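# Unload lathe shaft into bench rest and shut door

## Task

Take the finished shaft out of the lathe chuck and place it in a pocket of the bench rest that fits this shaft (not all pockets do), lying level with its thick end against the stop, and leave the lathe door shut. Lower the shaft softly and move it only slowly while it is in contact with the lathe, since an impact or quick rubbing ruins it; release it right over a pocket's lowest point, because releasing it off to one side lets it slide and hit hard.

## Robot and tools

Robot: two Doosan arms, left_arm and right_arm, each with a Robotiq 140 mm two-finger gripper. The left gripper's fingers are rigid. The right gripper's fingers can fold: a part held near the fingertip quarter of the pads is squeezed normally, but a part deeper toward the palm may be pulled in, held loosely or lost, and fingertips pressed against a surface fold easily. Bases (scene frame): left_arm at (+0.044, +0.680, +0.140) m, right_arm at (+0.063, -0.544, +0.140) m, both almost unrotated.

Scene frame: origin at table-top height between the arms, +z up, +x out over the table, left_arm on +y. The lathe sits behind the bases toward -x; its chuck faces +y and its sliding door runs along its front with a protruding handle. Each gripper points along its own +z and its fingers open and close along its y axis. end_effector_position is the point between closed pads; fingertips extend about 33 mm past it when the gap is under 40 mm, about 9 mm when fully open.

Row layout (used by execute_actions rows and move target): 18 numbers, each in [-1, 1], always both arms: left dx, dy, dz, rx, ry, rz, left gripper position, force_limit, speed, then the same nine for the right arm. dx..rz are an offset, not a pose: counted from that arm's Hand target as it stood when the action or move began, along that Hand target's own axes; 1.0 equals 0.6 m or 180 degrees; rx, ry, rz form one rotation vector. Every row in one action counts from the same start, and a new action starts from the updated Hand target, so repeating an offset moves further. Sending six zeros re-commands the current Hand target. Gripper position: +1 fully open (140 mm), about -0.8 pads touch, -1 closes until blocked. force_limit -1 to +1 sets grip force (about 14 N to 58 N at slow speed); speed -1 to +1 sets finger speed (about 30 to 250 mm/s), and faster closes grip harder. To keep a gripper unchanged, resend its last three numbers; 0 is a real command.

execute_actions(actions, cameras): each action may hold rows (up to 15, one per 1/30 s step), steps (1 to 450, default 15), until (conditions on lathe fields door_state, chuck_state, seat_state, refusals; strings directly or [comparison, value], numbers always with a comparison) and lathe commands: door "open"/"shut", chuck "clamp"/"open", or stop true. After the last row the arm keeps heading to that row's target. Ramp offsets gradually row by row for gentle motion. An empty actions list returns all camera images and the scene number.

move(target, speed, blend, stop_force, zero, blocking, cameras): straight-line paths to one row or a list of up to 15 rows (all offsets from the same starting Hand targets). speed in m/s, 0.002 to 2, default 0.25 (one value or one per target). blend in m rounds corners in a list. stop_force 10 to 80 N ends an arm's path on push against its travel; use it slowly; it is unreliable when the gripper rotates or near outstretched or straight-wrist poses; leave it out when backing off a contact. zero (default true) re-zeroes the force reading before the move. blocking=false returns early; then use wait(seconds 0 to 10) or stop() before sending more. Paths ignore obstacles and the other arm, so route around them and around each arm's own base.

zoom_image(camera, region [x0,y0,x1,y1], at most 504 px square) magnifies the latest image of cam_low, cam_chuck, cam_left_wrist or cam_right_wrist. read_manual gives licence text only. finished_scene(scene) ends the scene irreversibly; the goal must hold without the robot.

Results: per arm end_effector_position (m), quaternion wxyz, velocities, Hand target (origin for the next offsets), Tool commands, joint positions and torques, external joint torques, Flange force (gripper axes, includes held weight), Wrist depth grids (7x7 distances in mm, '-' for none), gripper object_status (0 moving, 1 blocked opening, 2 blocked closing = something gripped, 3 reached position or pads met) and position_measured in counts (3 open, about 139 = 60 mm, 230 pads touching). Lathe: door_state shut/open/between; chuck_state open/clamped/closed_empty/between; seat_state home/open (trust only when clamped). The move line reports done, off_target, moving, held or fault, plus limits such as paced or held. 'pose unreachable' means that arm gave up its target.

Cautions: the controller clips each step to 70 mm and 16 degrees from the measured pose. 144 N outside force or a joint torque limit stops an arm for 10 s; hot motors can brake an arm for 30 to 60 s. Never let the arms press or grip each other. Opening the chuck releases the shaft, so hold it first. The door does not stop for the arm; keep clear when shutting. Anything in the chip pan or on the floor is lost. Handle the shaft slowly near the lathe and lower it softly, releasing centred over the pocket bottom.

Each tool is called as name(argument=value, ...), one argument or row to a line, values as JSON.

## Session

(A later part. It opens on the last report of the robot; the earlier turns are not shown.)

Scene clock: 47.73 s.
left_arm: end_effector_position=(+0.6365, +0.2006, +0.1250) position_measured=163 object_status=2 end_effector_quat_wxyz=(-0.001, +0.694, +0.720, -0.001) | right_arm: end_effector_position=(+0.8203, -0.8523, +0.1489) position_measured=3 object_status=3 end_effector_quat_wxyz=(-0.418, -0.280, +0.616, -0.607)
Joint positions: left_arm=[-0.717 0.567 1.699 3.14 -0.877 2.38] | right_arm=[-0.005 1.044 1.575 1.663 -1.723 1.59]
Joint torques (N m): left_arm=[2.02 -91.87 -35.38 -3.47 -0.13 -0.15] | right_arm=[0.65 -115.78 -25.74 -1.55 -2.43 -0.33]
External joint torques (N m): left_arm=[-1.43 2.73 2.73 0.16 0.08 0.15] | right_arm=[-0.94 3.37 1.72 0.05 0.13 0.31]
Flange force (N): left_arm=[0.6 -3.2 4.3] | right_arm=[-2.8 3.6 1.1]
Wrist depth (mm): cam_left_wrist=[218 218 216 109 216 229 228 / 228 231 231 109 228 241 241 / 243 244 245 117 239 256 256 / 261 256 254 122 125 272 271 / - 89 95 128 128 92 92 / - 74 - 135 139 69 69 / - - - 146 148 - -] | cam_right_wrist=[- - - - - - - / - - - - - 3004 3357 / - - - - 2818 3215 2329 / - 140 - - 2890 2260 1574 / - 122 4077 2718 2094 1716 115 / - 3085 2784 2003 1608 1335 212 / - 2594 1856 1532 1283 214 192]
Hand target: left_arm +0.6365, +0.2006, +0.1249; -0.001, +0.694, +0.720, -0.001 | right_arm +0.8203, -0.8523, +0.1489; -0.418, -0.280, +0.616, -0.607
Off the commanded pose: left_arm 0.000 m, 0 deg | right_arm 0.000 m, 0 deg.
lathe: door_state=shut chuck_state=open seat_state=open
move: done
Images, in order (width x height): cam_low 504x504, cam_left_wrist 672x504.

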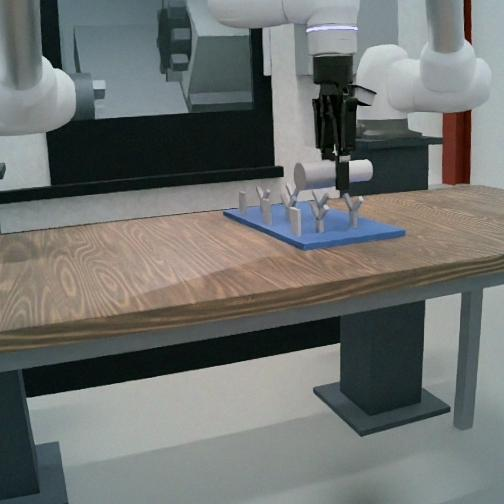

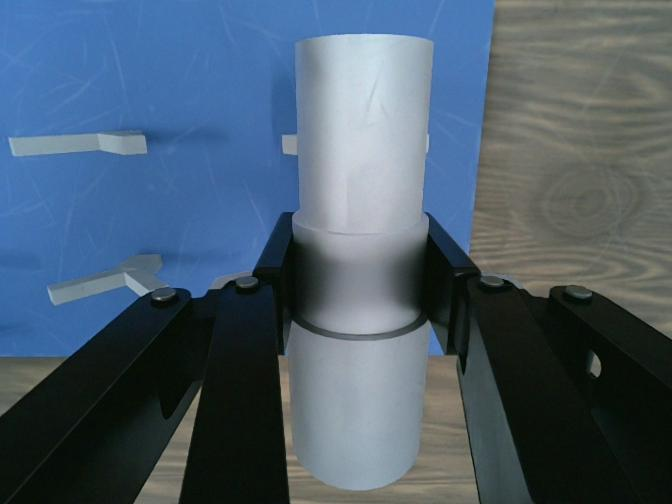

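move(
  target=[0,0,0.055,0,0,0,-1,0,-1,0,0,0,0,0,0,1,1,1],
  speed=0.08,
  cameras=["cam_low","cam_left_wrist"],
)

zoom_image(
  camera="cam_low",
  region=[270, 150, 370, 240],
)

Scene clock: 50.17 s.
left_arm: end_effector_position=(+0.6364, +0.2007, +0.0919) position_measured=163 object_status=2 end_effector_quat_wxyz=(-0.001, +0.694, +0.720, -0.001) | right_arm: end_effector_position=(+0.8203, -0.8523, +0.1489) position_measured=3 object_status=3 end_effector_quat_wxyz=(-0.418, -0.280, +0.616, -0.607)
Joint positions: left_arm=[-0.717 0.602 1.714 3.14 -0.827 2.38] | right_arm=[-0.005 1.044 1.575 1.663 -1.723 1.59]
Joint torques (N m): left_arm=[2.11 -93.74 -33.94 -3.33 -0.14 -0.16] | right_arm=[0.63 -116.11 -25.53 -1.57 -2.42 -0.23]
External joint torques (N m): left_arm=[-2.09 2.93 2.63 0.14 0.1 0.16] | right_arm=[-0.51 3.61 1.54 0.05 0.11 0.21]
Flange force (N): left_arm=[-0.2 -3.6 4.4] | right_arm=[-3.4 3.2 0.4]
Wrist depth (mm): cam_left_wrist=[187 190 189 110 186 197 199 / 198 200 199 109 200 208 209 / 212 211 211 117 207 223 223 / 226 222 219 122 125 235 236 / - 91 95 128 128 92 95 / - 74 - 135 139 69 69 / - - - 146 148 - -] | cam_right_wrist=[- - - - - 5707 - / - - - - - - 3004 / 3805 - - - 2927 3085 2329 / - 140 - 4228 3085 2353 1522 / - 130 4963 2718 2174 1679 115 / - 3682 2686 1968 1574 1327 211 / - 2537 1871 1522 1304 214 191]
Hand target: left_arm +0.6364, +0.2006, +0.0919; -0.001, +0.694, +0.720, -0.001 | right_arm +0.8203, -0.8523, +0.1489; -0.418, -0.280, +0.616, -0.607
Off the commanded pose: left_arm 0.000 m, 0 deg | right_arm 0.000 m, 0 deg.
lathe: door_state=shut chuck_state=open seat_state=open
move: done
Images, in order (width x height): cam_low 504x504, cam_left_wrist 672x504.

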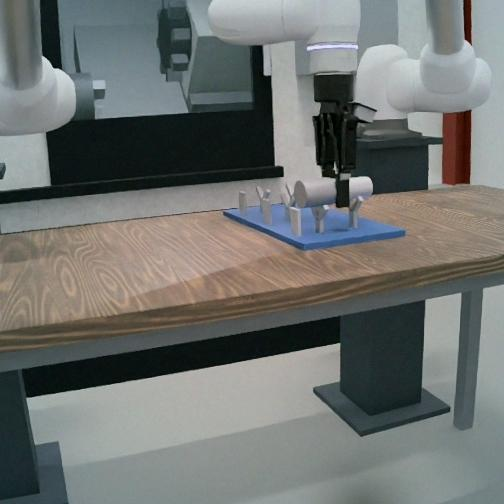

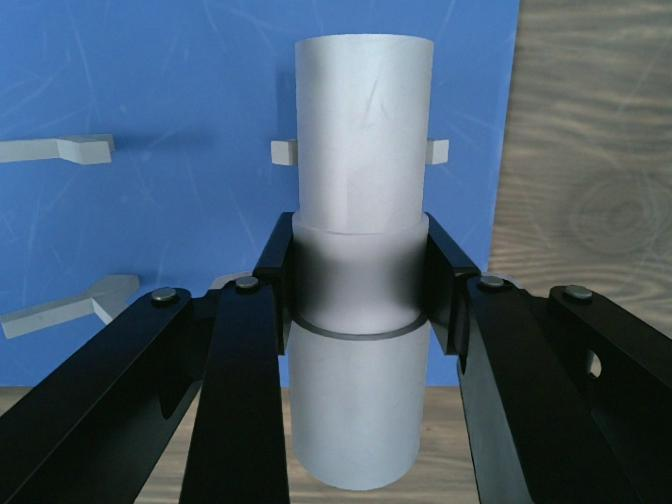

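Scaled by 5.040 from the camera's 504x504 image, which has a finer 720x720 frame.

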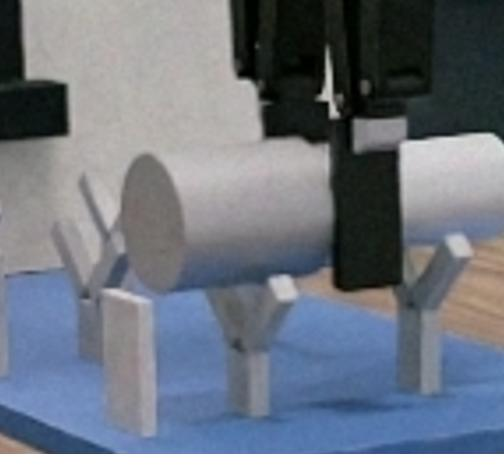

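move(
  target=[0,0,0.035,0,0,0,-1,0,-1,0,0,0,0,0,0,1,1,1],
  speed=0.005,
  stop_force=10,
  cameras=["cam_low","cam_left_wrist"],
)

zoom_image(
  camera="cam_low",
  region=[270, 150, 370, 240],
)

Scene clock: 52.87 s.
left_arm: end_effector_position=(+0.6364, +0.2006, +0.0834) position_measured=163 object_status=2 end_effector_quat_wxyz=(-0.001, +0.694, +0.720, -0.001) | right_arm: end_effector_position=(+0.8203, -0.8523, +0.1489) position_measured=3 object_status=3 end_effector_quat_wxyz=(-0.418, -0.280, +0.616, -0.607)
Joint positions: left_arm=[-0.717 0.612 1.717 3.14 -0.815 2.38] | right_arm=[-0.005 1.044 1.575 1.663 -1.723 1.59]
Joint torques (N m): left_arm=[-5.29 -79.55 -24.42 -5.35 -0.87 -0.06] | right_arm=[0.96 -115.61 -25.8 -1.56 -2.37 -0.27]
External joint torques (N m): left_arm=[5.34 -11.69 -6.44 2.21 0.82 0.06] | right_arm=[-0.7 2.4 1.61 0.03 0.05 0.25]
Flange force (N): left_arm=[5.4 4.6 -14.2] | right_arm=[-1.4 3.3 1.0]
Wrist depth (mm): cam_left_wrist=[181 182 181 110 180 188 191 / 189 191 191 110 190 201 203 / 205 203 204 117 139 212 214 / 215 215 210 122 126 225 229 / - 89 95 127 128 92 95 / - 74 - 134 138 69 69 / - - - 145 147 - -] | cam_right_wrist=[- - - - - - - / - - - - - - 3215 / - - - - 3567 2965 2260 / 3805 141 - - 2965 2329 1564 / - 122 2784 2784 2094 1596 115 / - 3309 2594 1902 1596 1312 211 / - 2378 1902 1532 1290 214 191]
Hand target: left_arm +0.6364, +0.2006, +0.0834; -0.001, +0.694, +0.720, -0.001 (not the last commanded pose) | right_arm +0.8203, -0.8523, +0.1489; -0.418, -0.280, +0.616, -0.607
Off the commanded pose: left_arm 0.012 m, 0 deg | right_arm 0.000 m, 0 deg.
lathe: door_state=shut chuck_state=open seat_state=open
move: contact (left_arm)
Images, in order (width x height): cam_low 504x504, cam_left_wrist 672x504.

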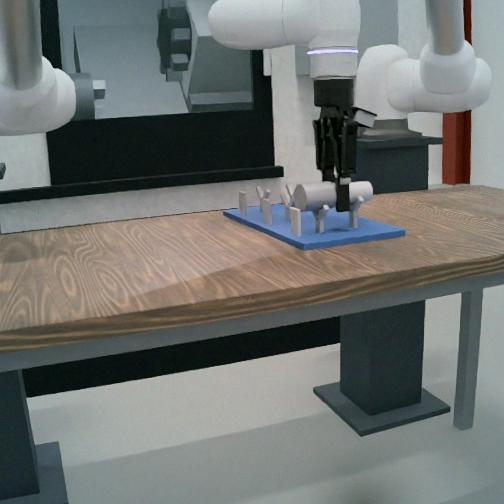

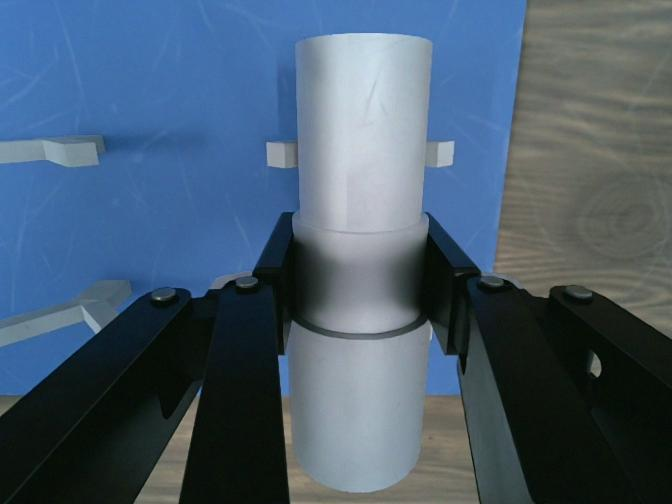

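Scaled by 5.040 from the camera's 504x504 image, which has a finer 720x720 frame.

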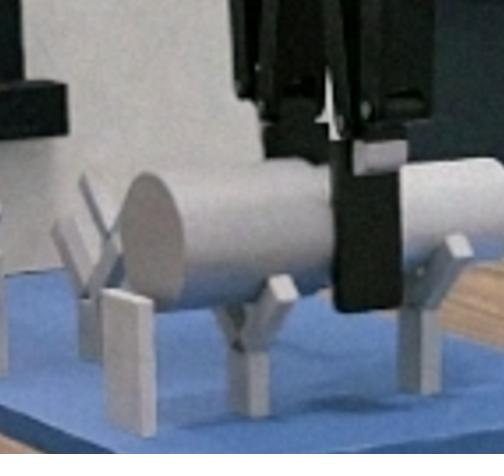

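move(
  target=[0,0,-0.0038,0,0,0,-1,0,-1,0,0,0,0,0,0,1,1,1],
  speed=0.01,
)

move(
  target=[-0.025,0,0,0,0,0,-1,0,-1,0,0,0,0,0,0,1,1,1],
  speed=0.006,
  stop_force=10,
  cameras=["cam_low","cam_left_wrist"],
)

zoom_image(
  camera="cam_low",
  region=[270, 150, 370, 240],
)

Scene clock: 54.70 s.
left_arm: end_effector_position=(+0.6364, +0.2006, +0.0857) position_measured=163 object_status=2 end_effector_quat_wxyz=(-0.001, +0.694, +0.720, -0.001) | right_arm: end_effector_position=(+0.8203, -0.8523, +0.1489) position_measured=3 object_status=3 end_effector_quat_wxyz=(-0.418, -0.280, +0.616, -0.607)
Joint positions: left_arm=[-0.717 0.609 1.716 3.14 -0.818 2.38] | right_arm=[-0.005 1.044 1.575 1.663 -1.723 1.59]
Joint torques (N m): left_arm=[2.01 -93.87 -33.58 -3.32 -0.16 -0.16] | right_arm=[0.43 -116.15 -25.94 -1.59 -2.42 -0.28]
External joint torques (N m): left_arm=[-1.81 2.57 2.52 0.15 0.12 0.16] | right_arm=[-0.35 3.82 1.94 0.07 0.12 0.25]
Flange force (N): left_arm=[0.2 -3.5 4.0] | right_arm=[-3.1 4.0 0.4]
Wrist depth (mm): cam_left_wrist=[183 183 183 111 181 189 193 / 192 193 193 109 192 202 204 / 208 204 205 117 141 213 217 / 218 218 212 122 125 228 229 / - 89 95 128 128 92 95 / - 74 - 135 138 69 70 / - - - 146 148 - -] | cam_right_wrist=[- - - - - - - / - - 2965 - - 3567 3624 / - - - - - 2965 2306 / - 139 - - 3004 2283 1532 / - 121 4077 2784 2057 1679 115 / - 3215 2654 1985 1574 1327 212 / - 2537 1887 1512 1247 214 192]
Hand target: left_arm +0.6364, +0.2006, +0.0857; -0.001, +0.694, +0.720, -0.001 | right_arm +0.8203, -0.8523, +0.1489; -0.418, -0.280, +0.616, -0.607
Off the commanded pose: left_arm 0.000 m, 0 deg | right_arm 0.000 m, 0 deg.
lathe: door_state=shut chuck_state=open seat_state=open
move: done

Scene clock: 56.80 s.
left_arm: end_effector_position=(+0.6366, +0.1917, +0.0857) position_measured=163 object_status=2 end_effector_quat_wxyz=(-0.001, +0.694, +0.720, -0.001) | right_arm: end_effector_position=(+0.8203, -0.8523, +0.1489) position_measured=3 object_status=3 end_effector_quat_wxyz=(-0.418, -0.280, +0.616, -0.607)
Joint positions: left_arm=[-0.725 0.616 1.703 3.14 -0.825 2.371] | right_arm=[-0.005 1.044 1.575 1.663 -1.723 1.59]
Joint torques (N m): left_arm=[-8.61 -92.31 -39.05 -6.26 3.41 0.24] | right_arm=[0.46 -115.79 -25.66 -1.57 -2.37 -0.26]
External joint torques (N m): left_arm=[8.22 0.4 7.86 3.07 -3.46 -0.24] | right_arm=[-0.08 3.11 1.62 0.04 0.05 0.23]
Flange force (N): left_arm=[16.4 -2.8 -1.8] | right_arm=[-2.4 3.4 0.1]
Wrist depth (mm): cam_left_wrist=[183 183 184 111 181 189 193 / 191 193 191 110 189 203 204 / 204 205 204 117 200 214 216 / 218 218 213 122 126 228 231 / - 91 96 127 128 92 92 / - 74 - 135 138 69 69 / - - - 146 147 - -] | cam_right_wrist=[- - 3459 3261 - - - / - - - - - 2565 3567 / - - - - - 3127 2403 / - 140 - - 3004 2306 1542 / - 121 4151 2818 2195 1642 115 / - 3512 2784 1951 1574 1304 212 / - 2481 1871 1502 1268 214 192]
Hand target: left_arm +0.6367, +0.1917, +0.0857; -0.001, +0.694, +0.720, -0.001 (not the last commanded pose) | right_arm +0.8203, -0.8523, +0.1489; -0.418, -0.280, +0.616, -0.607
Off the commanded pose: left_arm 0.006 m, 0 deg | right_arm 0.000 m, 0 deg.
lathe: door_state=shut chuck_state=open seat_state=open
move: contact (left_arm)
Images, in order (width x height): cam_low 504x504, cam_left_wrist 672x504.

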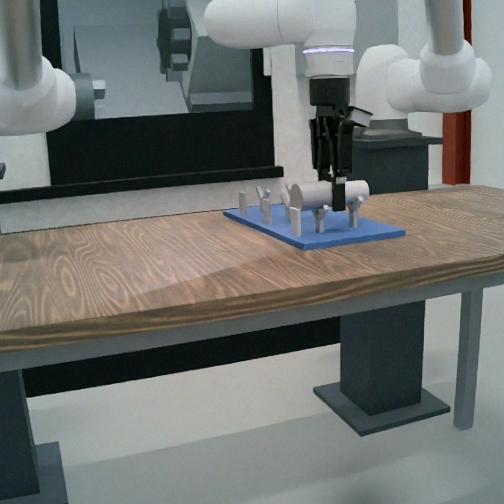

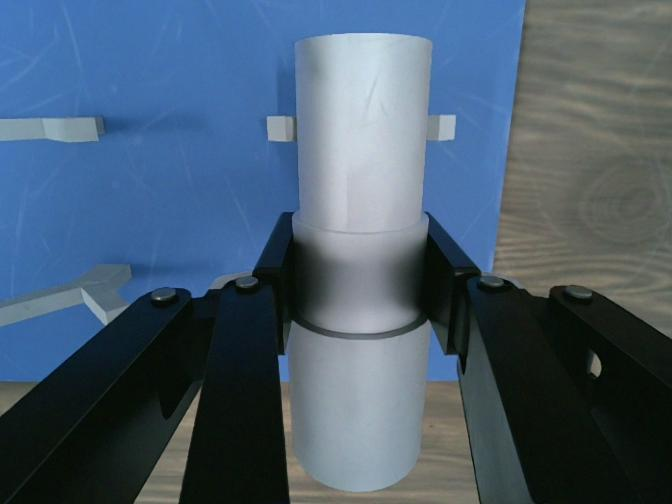

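Scaled by 5.040 from the camera's 504x504 image, which has a finer 720x720 frame.

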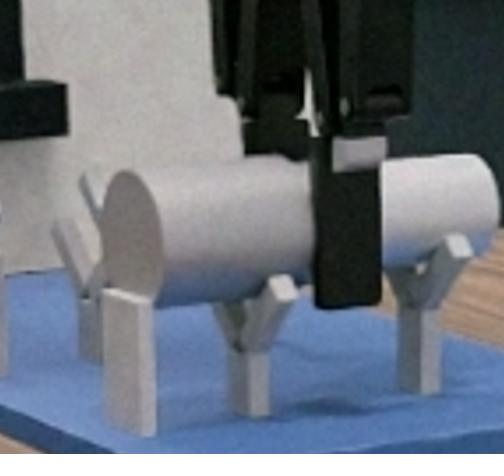

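move(
  target=[0.0008,0,0,0,0,0,-1,0,-1,0,0,0,0,0,0,1,1,1],
  speed=0.006,
)

move(
  target=[0,0,0.02,0,0,0,-1,0,-1,0,0,0,0,0,0,1,1,1],
  speed=0.004,
  stop_force=10,
  cameras=["cam_low","cam_left_wrist"],
)

zoom_image(
  camera="cam_low",
  region=[270, 150, 370, 240],
)

Scene clock: 57.83 s.
left_arm: end_effector_position=(+0.6367, +0.1921, +0.0856) position_measured=163 object_status=2 end_effector_quat_wxyz=(-0.001, +0.694, +0.720, -0.001) | right_arm: end_effector_position=(+0.8203, -0.8523, +0.1489) position_measured=3 object_status=3 end_effector_quat_wxyz=(-0.418, -0.280, +0.616, -0.607)
Joint positions: left_arm=[-0.725 0.616 1.703 3.14 -0.824 2.372] | right_arm=[-0.005 1.044 1.575 1.663 -1.723 1.59]
Joint torques (N m): left_arm=[1.99 -94.36 -33.78 -3.34 -0.14 -0.16] | right_arm=[0.2 -115.67 -25.68 -1.56 -2.4 -0.26]
External joint torques (N m): left_arm=[-1.85 2.46 2.59 0.15 0.1 0.16] | right_arm=[-0.12 3.21 1.7 0.04 0.09 0.24]
Flange force (N): left_arm=[0.4 -3.8 3.8] | right_arm=[-2.4 3.5 0.2]
Wrist depth (mm): cam_left_wrist=[183 184 184 112 181 189 194 / 191 193 191 109 189 202 205 / 205 205 205 117 200 214 216 / 218 217 212 122 125 227 230 / - 91 95 128 128 92 95 / - 74 - 135 138 69 70 / - - - 145 147 - -] | cam_right_wrist=[- - - - 2890 - - / - - - - 3805 - 3215 / - - - - - 2965 2353 / - 140 - - 3127 2216 1564 / - 120 4756 2818 2038 1642 115 / - 3085 2686 1887 1585 1304 211 / - 2455 1902 1522 1234 215 192]
Hand target: left_arm +0.6367, +0.1922, +0.0857; -0.001, +0.694, +0.720, -0.001 | right_arm +0.8203, -0.8523, +0.1489; -0.418, -0.280, +0.616, -0.607
Off the commanded pose: left_arm 0.000 m, 0 deg | right_arm 0.000 m, 0 deg.
lathe: door_state=shut chuck_state=open seat_state=open
move: done

Scene clock: 58.90 s.
left_arm: end_effector_position=(+0.6367, +0.1922, +0.0837) position_measured=163 object_status=2 end_effector_quat_wxyz=(-0.001, +0.694, +0.720, -0.001) | right_arm: end_effector_position=(+0.8203, -0.8523, +0.1489) position_measured=3 object_status=3 end_effector_quat_wxyz=(-0.418, -0.280, +0.616, -0.607)
Joint positions: left_arm=[-0.725 0.618 1.704 3.14 -0.821 2.372] | right_arm=[-0.005 1.044 1.575 1.663 -1.723 1.59]
Joint torques (N m): left_arm=[-1.87 -84.84 -29.18 -4.2 0.38 -0.07] | right_arm=[0.46 -115.44 -25.71 -1.53 -2.46 -0.29]
External joint torques (N m): left_arm=[2.42 -7.24 -1.97 1.03 -0.43 0.06] | right_arm=[-0.32 3.1 1.68 0.01 0.15 0.27]
Flange force (N): left_arm=[4.8 -0.6 -9.4] | right_arm=[-2.4 3.5 0.5]
Wrist depth (mm): cam_left_wrist=[181 182 182 110 179 188 192 / 188 192 190 110 188 200 202 / 204 203 203 117 198 212 215 / 216 216 210 122 125 225 229 / - 92 96 127 128 92 95 / - 74 - 134 138 69 69 / - - - 145 146 - -] | cam_right_wrist=[- - - - - - - / - - - - - - 3624 / - - - - - 3459 2329 / - 140 - - 3044 2378 1574 / - 122 2134 2818 2057 1619 115 / - 2890 2624 1951 1596 1320 211 / - 2509 1902 1512 1275 215 191]
Hand target: left_arm +0.6367, +0.1922, +0.0837; -0.001, +0.694, +0.720, -0.001 (not the last commanded pose) | right_arm +0.8203, -0.8523, +0.1489; -0.418, -0.280, +0.616, -0.607
Off the commanded pose: left_arm 0.010 m, 0 deg | right_arm 0.000 m, 0 deg.
lathe: door_state=shut chuck_state=open seat_state=open
move: contact (left_arm)
Images, in order (width x height): cam_low 504x504, cam_left_wrist 672x504.

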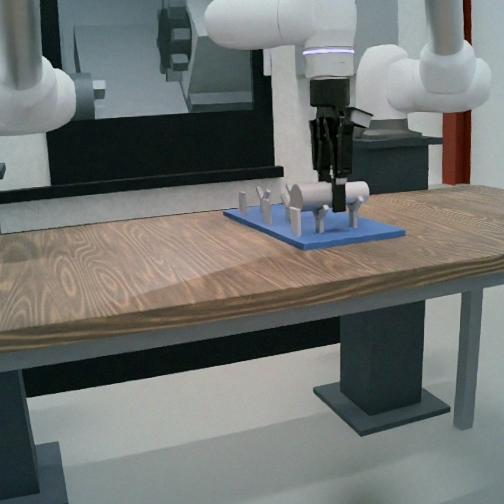

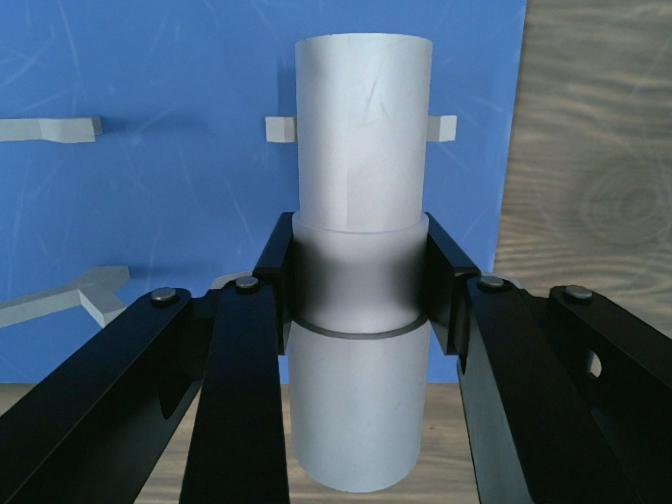

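Scaled by 5.040 from the camera's 504x504 image, which has a finer 720x720 frame.

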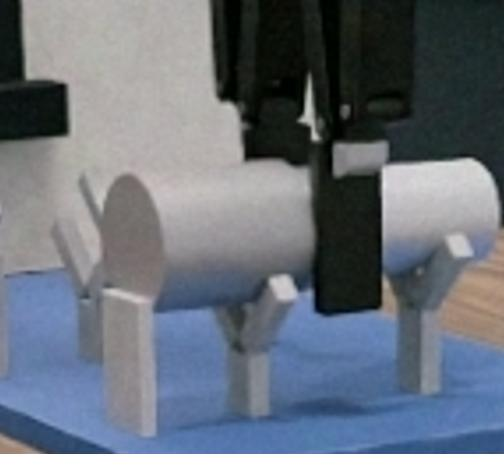

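move(
  target=[0,0,0.01,0,0,0,-1,0,-1,0,0,0,0,0,0,1,1,1],
  speed=0.003,
  stop_force=20,
  cameras=["cam_low","cam_left_wrist"],
)

zoom_image(
  camera="cam_low",
  region=[270, 150, 370, 240],
)

Scene clock: 60.63 s.
left_arm: end_effector_position=(+0.6368, +0.1921, +0.0811) position_measured=163 object_status=2 end_effector_quat_wxyz=(-0.001, +0.694, +0.720, -0.001) | right_arm: end_effector_position=(+0.8203, -0.8523, +0.1489) position_measured=3 object_status=3 end_effector_quat_wxyz=(-0.418, -0.280, +0.616, -0.607)
Joint positions: left_arm=[-0.724 0.621 1.705 3.14 -0.817 2.372] | right_arm=[-0.005 1.044 1.575 1.663 -1.723 1.59]
Joint torques (N m): left_arm=[-16.05 -65.22 -9.2 -8.65 -5.03 0.45] | right_arm=[0.82 -115.96 -26.01 -1.58 -2.47 -0.26]
External joint torques (N m): left_arm=[16.33 -26.98 -21.79 5.49 4.98 -0.45] | right_arm=[-0.52 4.03 2.12 0.06 0.17 0.23]
Flange force (N): left_arm=[7.2 23.0 -30.5] | right_arm=[-3.2 4.2 0.7]
Wrist depth (mm): cam_left_wrist=[179 179 180 108 176 187 190 / 186 189 188 108 186 198 201 / 198 201 201 116 199 210 213 / 214 213 208 120 123 223 225 / - 92 95 126 127 92 92 / - 74 - 133 135 69 70 / - - - 143 145 - -] | cam_right_wrist=[- - - 2854 - - - / - - - - 2784 - 3512 / - - - 3742 - 3127 2429 / - 140 - - 3127 2353 1596 / - 122 2818 2686 2094 1631 115 / - 4005 2686 1985 1585 1312 211 / - 2481 1902 1542 1275 215 192]
Hand target: left_arm +0.6368, +0.1921, +0.0811; -0.001, +0.694, +0.720, -0.001 (not the last commanded pose) | right_arm +0.8203, -0.8523, +0.1489; -0.418, -0.280, +0.616, -0.607
Off the commanded pose: left_arm 0.003 m, 0 deg | right_arm 0.000 m, 0 deg.
lathe: door_state=shut chuck_state=open seat_state=open
move: contact (left_arm)
Images, in order (width x height): cam_low 504x504, cam_left_wrist 672x504.

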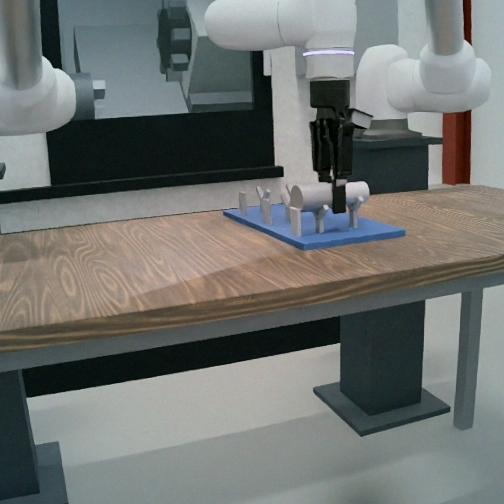

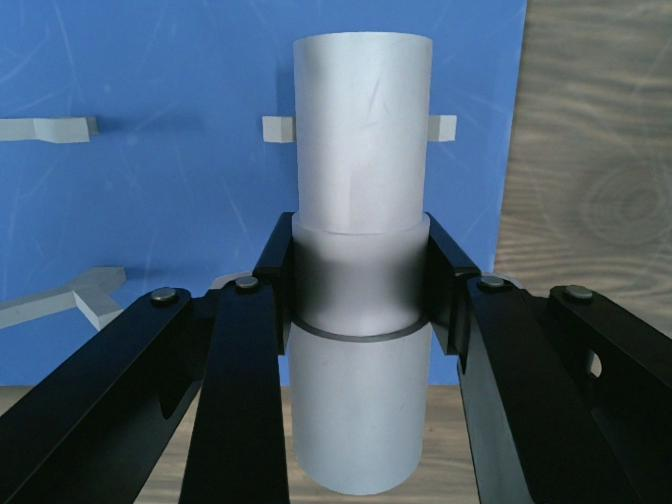

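Scaled by 5.040 from the camera's 504x504 image, which has a finer 720x720 frame.

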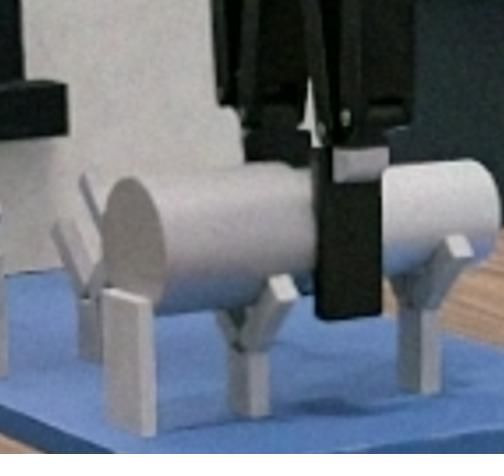

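move(
  target=[0,0,-0.0075,0,0,0,-1,0,-1,0,0,0,0,0,0,1,1,1],
  speed=0.01,
  cameras=["cam_low","cam_left_wrist"],
)

zoom_image(
  camera="cam_left_wrist",
  region=[180, 80, 540, 380],
)

Scene clock: 62.57 s.
left_arm: end_effector_position=(+0.6368, +0.1921, +0.0856) position_measured=163 object_status=2 end_effector_quat_wxyz=(-0.001, +0.694, +0.720, -0.001) | right_arm: end_effector_position=(+0.8203, -0.8523, +0.1489) position_measured=3 object_status=3 end_effector_quat_wxyz=(-0.418, -0.280, +0.616, -0.607)
Joint positions: left_arm=[-0.725 0.616 1.703 3.14 -0.824 2.372] | right_arm=[-0.005 1.044 1.575 1.663 -1.723 1.59]
Joint torques (N m): left_arm=[2.09 -94.73 -33.74 -3.29 -0.13 -0.13] | right_arm=[0.52 -115.77 -25.67 -1.51 -2.39 -0.27]
External joint torques (N m): left_arm=[-2.35 2.74 2.5 0.1 0.09 0.13] | right_arm=[-0.64 3.66 1.73 0.01 0.09 0.25]
Flange force (N): left_arm=[-0.5 -3.8 4.1] | right_arm=[-3.2 3.5 0.7]
Wrist depth (mm): cam_left_wrist=[183 182 183 109 181 189 193 / 191 194 192 108 189 202 205 / 205 204 205 116 202 215 216 / 218 217 213 121 124 228 231 / - 92 96 126 127 92 94 / - 74 - 133 136 69 70 / - - - 144 145 - -] | cam_right_wrist=[- - - - 6341 - - / - - - - 3512 - 3215 / - - - - - 3261 2353 / - 141 - - 2854 2283 1574 / - 122 3567 2784 2020 1619 115 / - 3567 2654 1951 1596 1297 211 / - 2509 1887 1512 1297 215 192]
Hand target: left_arm +0.6368, +0.1921, +0.0856; -0.001, +0.694, +0.720, -0.001 | right_arm +0.8203, -0.8523, +0.1489; -0.418, -0.280, +0.616, -0.607
Off the commanded pose: left_arm 0.000 m, 0 deg | right_arm 0.000 m, 0 deg.
lathe: door_state=shut chuck_state=open seat_state=open
move: done
Images, in order (width x height): cam_low 504x504, cam_left_wrist 672x504.

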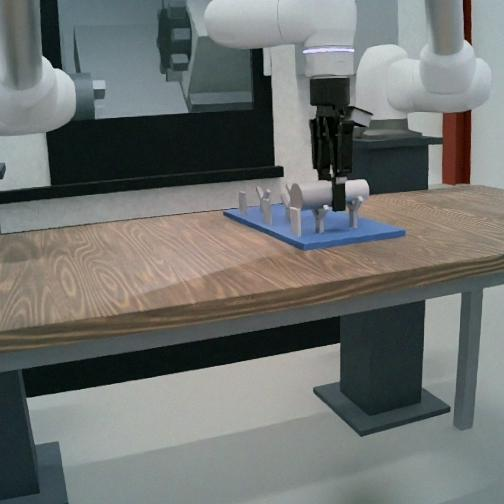

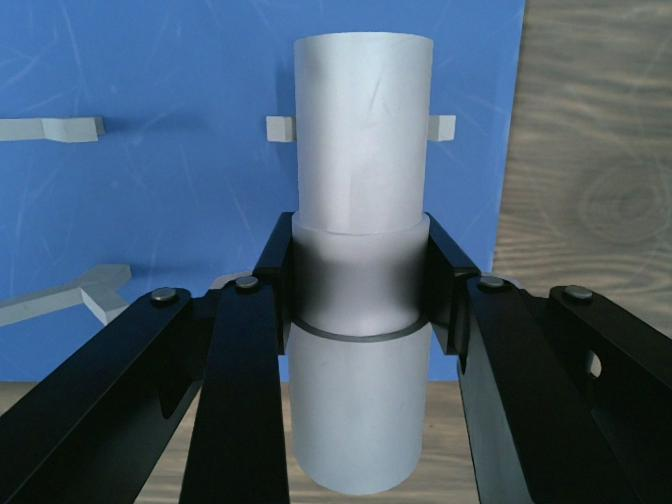

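Scaled by 1.400 from the camera's 672x504 image, which has a finer 960x720 frame.

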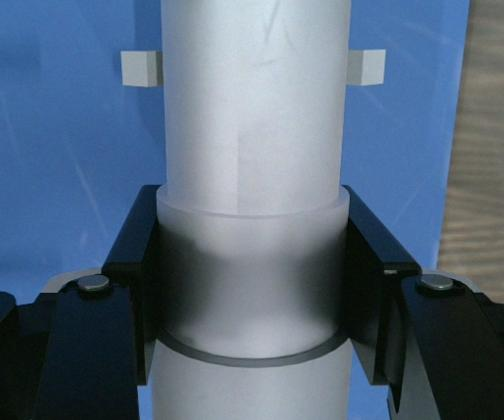

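move(
  target=[0,0.003,0,0,0,0,-1,0,-1,0,0,0,0,0,0,1,1,1],
  speed=0.006,
)

move(
  target=[0,0,0.02,0,0,0,-1,0,-1,0,0,0,0,0,0,1,1,1],
  speed=0.004,
  stop_force=10,
  cameras=["cam_low","cam_left_wrist"],
)

zoom_image(
  camera="cam_low",
  region=[270, 150, 370, 240],
)

Scene clock: 66.43 s.
left_arm: end_effector_position=(+0.6386, +0.1922, +0.0857) position_measured=163 object_status=2 end_effector_quat_wxyz=(-0.001, +0.694, +0.720, -0.001) | right_arm: end_effector_position=(+0.8203, -0.8523, +0.1489) position_measured=3 object_status=3 end_effector_quat_wxyz=(-0.418, -0.280, +0.616, -0.607)
Joint positions: left_arm=[-0.723 0.618 1.7 3.14 -0.825 2.374] | right_arm=[-0.005 1.044 1.575 1.663 -1.723 1.59]
Joint torques (N m): left_arm=[2.22 -94.89 -33.83 -3.32 -0.14 -0.14] | right_arm=[0.76 -116.01 -25.73 -1.51 -2.37 -0.27]
External joint torques (N m): left_arm=[-2.36 2.74 2.58 0.13 0.1 0.14] | right_arm=[-0.65 3.72 1.74 -0.01 0.06 0.25]
Flange force (N): left_arm=[-0.3 -4.0 4.1] | right_arm=[-3.3 3.5 0.7]
Wrist depth (mm): cam_left_wrist=[183 183 183 109 181 189 194 / 191 193 191 108 189 203 204 / 205 205 204 116 202 216 216 / 217 217 212 120 123 228 230 / - 91 95 126 127 92 95 / - 74 - 133 136 69 70 / - - - 143 145 - -] | cam_right_wrist=[- - - 3459 - - - / - - - - - - 3171 / - - - - - 3309 2378 / - 140 - - 2965 2378 1564 / - 130 3567 2818 2038 1642 115 / - 3512 2784 2020 1564 1320 212 / - 2509 1887 1512 1261 214 191]
Hand target: left_arm +0.6386, +0.1922, +0.0856; -0.001, +0.694, +0.720, -0.001 | right_arm +0.8203, -0.8523, +0.1489; -0.418, -0.280, +0.616, -0.607
Off the commanded pose: left_arm 0.000 m, 0 deg | right_arm 0.000 m, 0 deg.
lathe: door_state=shut chuck_state=open seat_state=open
move: done

Scene clock: 67.80 s.
left_arm: end_effector_position=(+0.6386, +0.1922, +0.0825) position_measured=163 object_status=2 end_effector_quat_wxyz=(-0.001, +0.694, +0.720, -0.001) | right_arm: end_effector_position=(+0.8203, -0.8523, +0.1489) position_measured=3 object_status=3 end_effector_quat_wxyz=(-0.418, -0.280, +0.616, -0.607)
Joint positions: left_arm=[-0.723 0.621 1.701 3.14 -0.821 2.374] | right_arm=[-0.005 1.044 1.575 1.663 -1.723 1.59]
Joint torques (N m): left_arm=[3.58 -82.48 -31.01 -2.82 2.06 -0.12] | right_arm=[0.56 -116.26 -25.59 -1.57 -2.39 -0.27]
External joint torques (N m): left_arm=[-3.92 -9.76 -0.09 -0.36 -2.11 0.12] | right_arm=[-0.35 3.72 1.58 0.04 0.08 0.24]
Flange force (N): left_arm=[2.6 -10.4 -14.0] | right_arm=[-3.5 3.3 0.2]
Wrist depth (mm): cam_left_wrist=[180 180 180 109 179 187 189 / 188 191 188 108 186 200 201 / 200 202 202 116 200 214 215 / 216 215 209 120 123 224 226 / - 91 95 126 126 92 92 / - 74 - 133 136 69 70 / - - - 143 146 - -] | cam_right_wrist=[- - - - - - - / - - - - - - 2854 / - - 3567 - - 2965 2306 / - 139 - - 2965 2283 1512 / - 121 3936 2965 2057 1642 116 / - 3512 2686 1968 1542 1343 212 / - 2455 1902 1492 1275 215 191]
Hand target: left_arm +0.6386, +0.1922, +0.0825; -0.001, +0.694, +0.720, -0.001 (not the last commanded pose) | right_arm +0.8203, -0.8523, +0.1489; -0.418, -0.280, +0.616, -0.607
Off the commanded pose: left_arm 0.009 m, 0 deg | right_arm 0.000 m, 0 deg.
lathe: door_state=shut chuck_state=open seat_state=open
move: contact (left_arm)
Images, in order (width x height): cam_low 504x504, cam_left_wrist 672x504.

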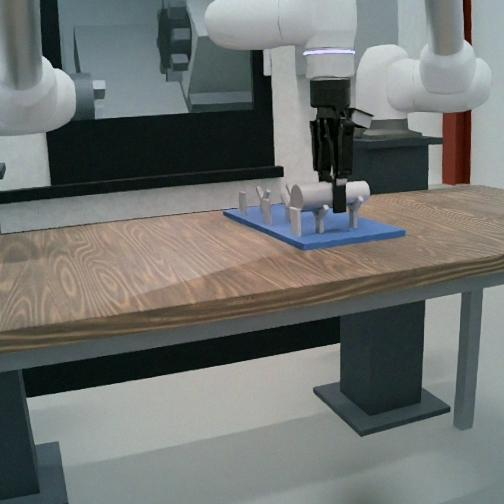

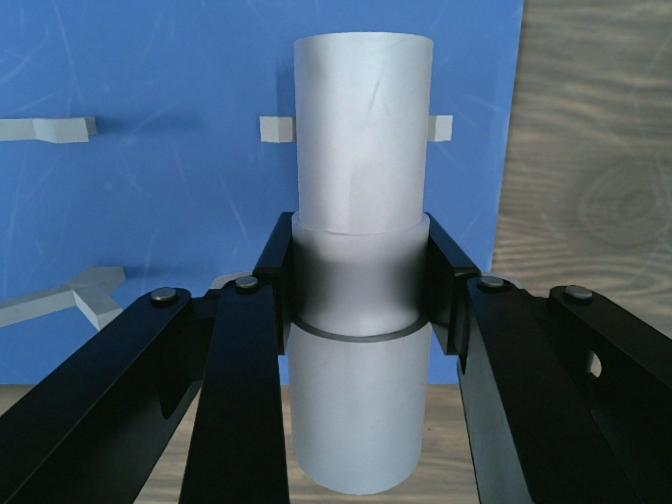

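Scaled by 5.040 from the camera's 504x504 image, which has a finer 720x720 frame.

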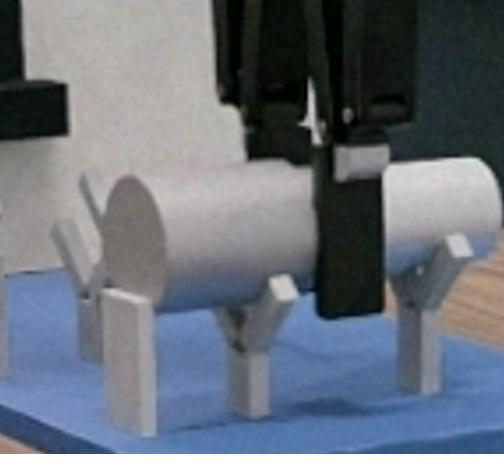

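move(
  target=[
    [0,0,-0.0033,0,0,0,-1,0,-1,0,0,0,0,0,0,1,1,1],
    [0,-0.0013,-0.0033,0,0,0,-1,0,-1,0,0,0,0,0,0,1,1,1],
  ],
  speed=0.01,
)

move(
  target=[0,0,0.02,0,0,0,-1,0,-1,0,0,0,0,0,0,1,1,1],
  speed=0.004,
  stop_force=10,
)

move(
  target=[0,0,0.01,0,0,0,-1,0,-1,0,0,0,0,0,0,1,1,1],
  speed=0.003,
  stop_force=20,
  cameras=["cam_low","cam_left_wrist"],
)

zoom_image(
  camera="cam_low",
  region=[270, 150, 370, 240],
)

Scene clock: 69.13 s.
left_arm: end_effector_position=(+0.6379, +0.1922, +0.0845) position_measured=163 object_status=2 end_effector_quat_wxyz=(-0.001, +0.694, +0.720, -0.001) | right_arm: end_effector_position=(+0.8203, -0.8523, +0.1489) position_measured=3 object_status=3 end_effector_quat_wxyz=(-0.418, -0.280, +0.616, -0.607)
Joint positions: left_arm=[-0.723 0.618 1.702 3.14 -0.823 2.373] | right_arm=[-0.005 1.044 1.575 1.663 -1.723 1.59]
Joint torques (N m): left_arm=[2.52 -94.78 -33.72 -3.3 -0.29 -0.12] | right_arm=[0.66 -115.57 -25.69 -1.59 -2.4 -0.27]
External joint torques (N m): left_arm=[-2.61 2.59 2.47 0.1 0.25 0.12] | right_arm=[-0.61 3.46 1.71 0.08 0.1 0.25]
Flange force (N): left_arm=[-0.5 -4.3 4.1] | right_arm=[-2.9 3.5 0.7]
Wrist depth (mm): cam_left_wrist=[182 182 182 109 179 188 193 / 190 192 191 108 188 202 204 / 204 203 204 115 201 213 215 / 217 217 212 120 123 227 229 / - 92 95 126 127 92 95 / - 74 - 133 136 69 69 / - - - 143 145 - -] | cam_right_wrist=[- - - - - - - / - - - - - - 3261 / - - - - - 3261 2378 / - 139 - - 2890 2329 1564 / - 122 2890 2784 2075 1619 116 / - 2965 2654 2003 1532 1335 211 / - 2565 1935 1512 1297 214 191]
Hand target: left_arm +0.6378, +0.1922, +0.0845; -0.001, +0.694, +0.720, -0.001 | right_arm +0.8203, -0.8523, +0.1489; -0.418, -0.280, +0.616, -0.607
Off the commanded pose: left_arm 0.000 m, 0 deg | right_arm 0.000 m, 0 deg.
lathe: door_state=shut chuck_state=open seat_state=open
move: done

Scene clock: 70.40 s.
left_arm: end_effector_position=(+0.6378, +0.1922, +0.0817) position_measured=163 object_status=2 end_effector_quat_wxyz=(-0.001, +0.694, +0.720, -0.001) | right_arm: end_effector_position=(+0.8203, -0.8523, +0.1489) position_measured=3 object_status=3 end_effector_quat_wxyz=(-0.418, -0.280, +0.616, -0.607)
Joint positions: left_arm=[-0.724 0.621 1.703 3.14 -0.819 2.373] | right_arm=[-0.005 1.044 1.575 1.663 -1.723 1.59]
Joint torques (N m): left_arm=[2.69 -83.52 -31.15 -3.11 1.88 -0.13] | right_arm=[0.61 -115.99 -25.75 -1.51 -2.43 -0.28]
External joint torques (N m): left_arm=[-2.37 -8.84 0.1 -0.05 -1.92 0.13] | right_arm=[-0.39 3.54 1.72 -0.02 0.12 0.26]
Flange force (N): left_arm=[3.7 -8.6 -12.6] | right_arm=[-3.0 3.5 0.5]
Wrist depth (mm): cam_left_wrist=[180 180 179 109 176 187 190 / 187 190 188 108 186 198 201 / 199 201 201 115 198 211 213 / 215 213 208 120 124 225 225 / - 92 95 126 127 92 92 / - 74 - 133 136 69 70 / - - - 143 145 - -] | cam_right_wrist=[- - - - - - - / - - - - - - 3682 / - - - - - 3215 2353 / - 140 - - 3004 2353 1542 / - 122 2353 2818 2075 1619 115 / - 3407 2750 1951 1585 1335 211 / - 2481 1887 1512 1290 215 192]
Hand target: left_arm +0.6378, +0.1922, +0.0817; -0.001, +0.694, +0.720, -0.001 (not the last commanded pose) | right_arm +0.8203, -0.8523, +0.1489; -0.418, -0.280, +0.616, -0.607
Off the commanded pose: left_arm 0.009 m, 0 deg | right_arm 0.000 m, 0 deg.
lathe: door_state=shut chuck_state=open seat_state=open
move: contact (left_arm)

Scene clock: 71.20 s.
left_arm: end_effector_position=(+0.6378, +0.1922, +0.0812) position_measured=163 object_status=2 end_effector_quat_wxyz=(-0.001, +0.694, +0.720, -0.001) | right_arm: end_effector_position=(+0.8203, -0.8523, +0.1489) position_measured=3 object_status=3 end_effector_quat_wxyz=(-0.418, -0.280, +0.616, -0.607)
Joint positions: left_arm=[-0.724 0.622 1.703 3.14 -0.818 2.373] | right_arm=[-0.005 1.044 1.575 1.663 -1.723 1.59]
Joint torques (N m): left_arm=[4.62 -72.29 -30.42 -1.93 5.04 0.05] | right_arm=[0.72 -115.74 -25.9 -1.56 -2.46 -0.28]
External joint torques (N m): left_arm=[-4.4 -20.05 -0.63 -1.23 -5.08 -0.05] | right_arm=[-0.25 3.29 1.83 0.03 0.15 0.26]
Flange force (N): left_arm=[7.2 -16.8 -30.0] | right_arm=[-2.4 3.8 0.4]
Wrist depth (mm): cam_left_wrist=[179 180 178 107 176 187 189 / 187 190 187 107 187 198 200 / 199 201 200 115 199 210 212 / 213 213 209 120 123 223 227 / - 92 95 126 126 92 92 / - 74 - 133 136 69 70 / - - - 143 145 - -] | cam_right_wrist=[- 3459 - - - - - / - 4228 - - - - 3127 / - - - - 4476 3085 2260 / 3407 141 - 4151 3085 2329 1553 / - 122 - 2784 2075 1631 115 / - 3459 2784 2057 1585 1327 211 / - 2509 1935 1492 1275 215 192]
Hand target: left_arm +0.6378, +0.1922, +0.0812; -0.001, +0.694, +0.720, -0.001 (not the last commanded pose) | right_arm +0.8203, -0.8523, +0.1489; -0.418, -0.280, +0.616, -0.607
Off the commanded pose: left_arm 0.005 m, 0 deg | right_arm 0.000 m, 0 deg.
lathe: door_state=shut chuck_state=open seat_state=open
move: contact (left_arm)
Images, in order (width x height): cam_low 504x504, cam_left_wrist 672x504.

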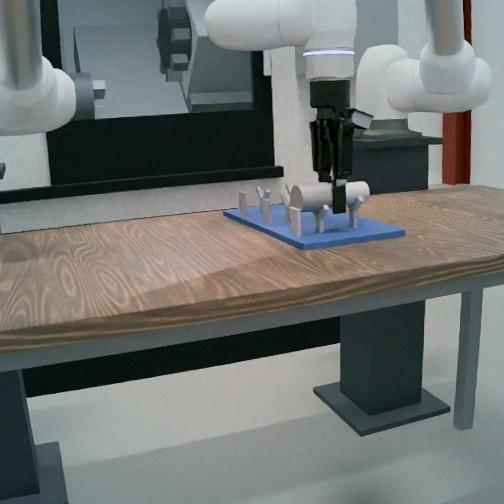

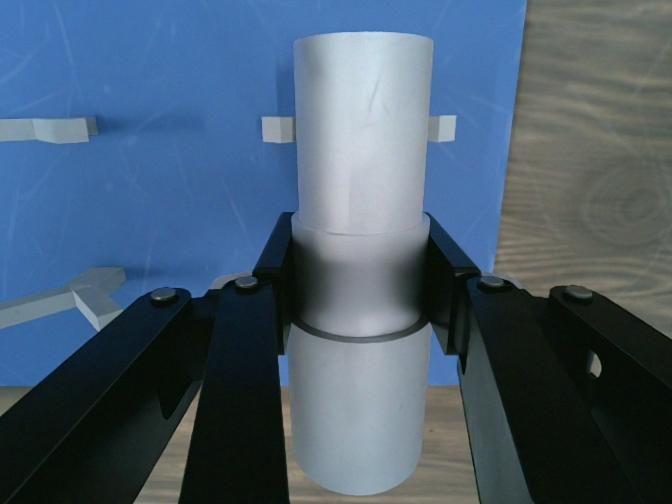

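Scaled by 5.040 from the camera's 504x504 image, which has a finer 720x720 frame.

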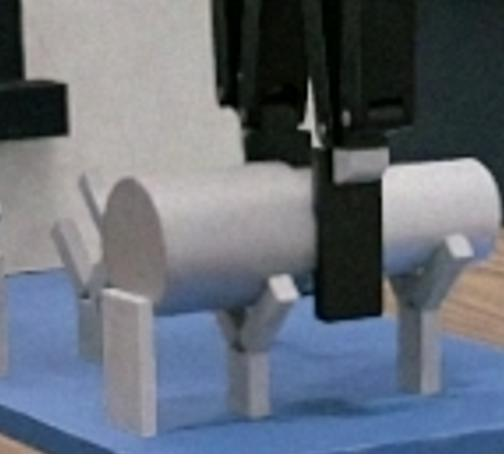

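move(
  target=[
    [0,0,-0.0025,0,0,0,-1,0,-1,0,0,0,0,0,0,1,1,1],
    [0,-0.0007,-0.0025,0,0,0,-1,0,-1,0,0,0,0,0,0,1,1,1],
  ],
  speed=0.008,
)

move(
  target=[0,0,0.01,0,0,0,-1,0,-1,0,0,0,0,0,0,1,1,1],
  speed=0.004,
  stop_force=12,
  cameras=["cam_low","cam_left_wrist"],
)

zoom_image(
  camera="cam_low",
  region=[290, 165, 360, 220],
)

Scene clock: 72.43 s.
left_arm: end_effector_position=(+0.6374, +0.1922, +0.0828) position_measured=163 object_status=2 end_effector_quat_wxyz=(-0.001, +0.694, +0.720, -0.001) | right_arm: end_effector_position=(+0.8203, -0.8523, +0.1489) position_measured=3 object_status=3 end_effector_quat_wxyz=(-0.418, -0.280, +0.616, -0.607)
Joint positions: left_arm=[-0.724 0.62 1.703 3.14 -0.82 2.373] | right_arm=[-0.005 1.044 1.575 1.663 -1.723 1.59]
Joint torques (N m): left_arm=[2.14 -95.02 -33.6 -3.31 -0.12 -0.15] | right_arm=[0.32 -115.35 -25.83 -1.54 -2.42 -0.31]
External joint torques (N m): left_arm=[-1.78 2.65 2.35 0.13 0.08 0.15] | right_arm=[-0.49 3.59 1.95 0.05 0.13 0.28]
Flange force (N): left_arm=[-0.1 -3.1 3.9] | right_arm=[-2.7 4.0 0.7]
Wrist depth (mm): cam_left_wrist=[180 181 181 109 177 187 191 / 186 190 189 107 188 200 202 / 199 202 202 115 200 211 214 / 215 215 208 120 123 224 226 / - 91 95 126 126 92 95 / - 74 - 132 135 69 70 / - - - 143 145 - -] | cam_right_wrist=[- - - - - - - / - - 4756 - - - 3407 / - - - - - 3261 2306 / - 141 - - 2965 2353 1553 / - 122 3357 2750 2094 1596 115 / - 2403 2565 1985 1619 1335 212 / - 2429 1856 1492 1283 215 192]
Hand target: left_arm +0.6374, +0.1922, +0.0827; -0.001, +0.694, +0.720, -0.001 | right_arm +0.8203, -0.8523, +0.1489; -0.418, -0.280, +0.616, -0.607
Off the commanded pose: left_arm 0.000 m, 0 deg | right_arm 0.000 m, 0 deg.
lathe: door_state=shut chuck_state=open seat_state=open
move: done

Scene clock: 73.37 s.
left_arm: end_effector_position=(+0.6375, +0.1921, +0.0813) position_measured=163 object_status=2 end_effector_quat_wxyz=(-0.001, +0.694, +0.720, -0.001) | right_arm: end_effector_position=(+0.8203, -0.8523, +0.1489) position_measured=3 object_status=3 end_effector_quat_wxyz=(-0.418, -0.280, +0.616, -0.607)
Joint positions: left_arm=[-0.724 0.621 1.704 3.14 -0.818 2.372] | right_arm=[-0.005 1.044 1.575 1.663 -1.723 1.59]
Joint torques (N m): left_arm=[-1.33 -82.09 -26.37 -3.95 -0.34 0.12] | right_arm=[0.65 -115.83 -25.57 -1.54 -2.47 -0.31]
External joint torques (N m): left_arm=[1.37 -10.12 -4.65 0.79 0.29 -0.12] | right_arm=[-0.66 3.58 1.64 0.04 0.17 0.29]
Flange force (N): left_arm=[2.4 -0.3 -12.5] | right_arm=[-3.2 3.5 0.8]
Wrist depth (mm): cam_left_wrist=[179 179 179 108 175 186 189 / 188 190 187 107 188 199 201 / 199 201 201 115 198 210 213 / 213 213 208 120 123 223 225 / - 91 95 126 126 92 91 / - 74 - 133 135 69 69 / - - - 143 145 - -] | cam_right_wrist=[- - - - 3357 - - / - - - - - - 3044 / - - 3624 3936 - 2965 2306 / 4151 141 3805 - 2965 2238 1596 / - 121 3742 2784 2038 1642 115 / - 4005 2654 2003 1553 1312 212 / - 2429 1918 1585 1268 215 191]
Hand target: left_arm +0.6375, +0.1921, +0.0813; -0.001, +0.694, +0.720, -0.001 (not the last commanded pose) | right_arm +0.8203, -0.8523, +0.1489; -0.418, -0.280, +0.616, -0.607
Off the commanded pose: left_arm 0.005 m, 0 deg | right_arm 0.000 m, 0 deg.
lathe: door_state=shut chuck_state=open seat_state=open
move: contact (left_arm)
Images, in order (width x height): cam_low 504x504, cam_left_wrist 672x504.

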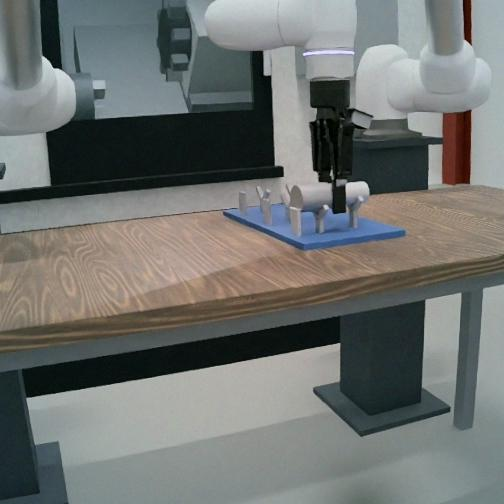

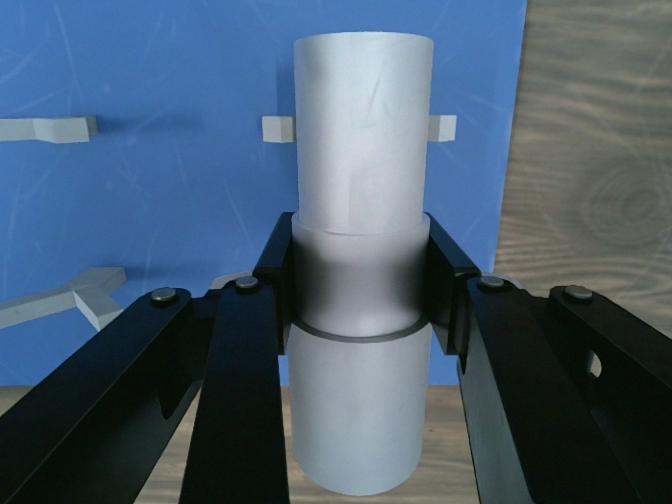

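Scaled by 7.200 from the camera's 504x504 image, which has a finer 720x720 frame.

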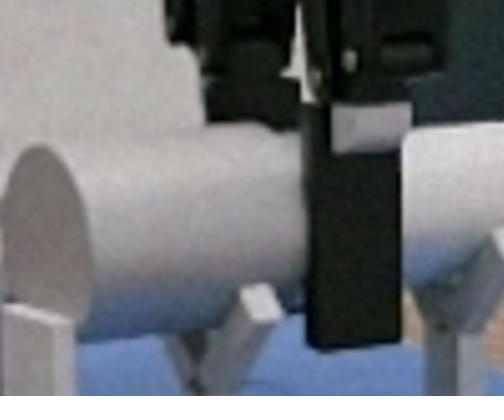

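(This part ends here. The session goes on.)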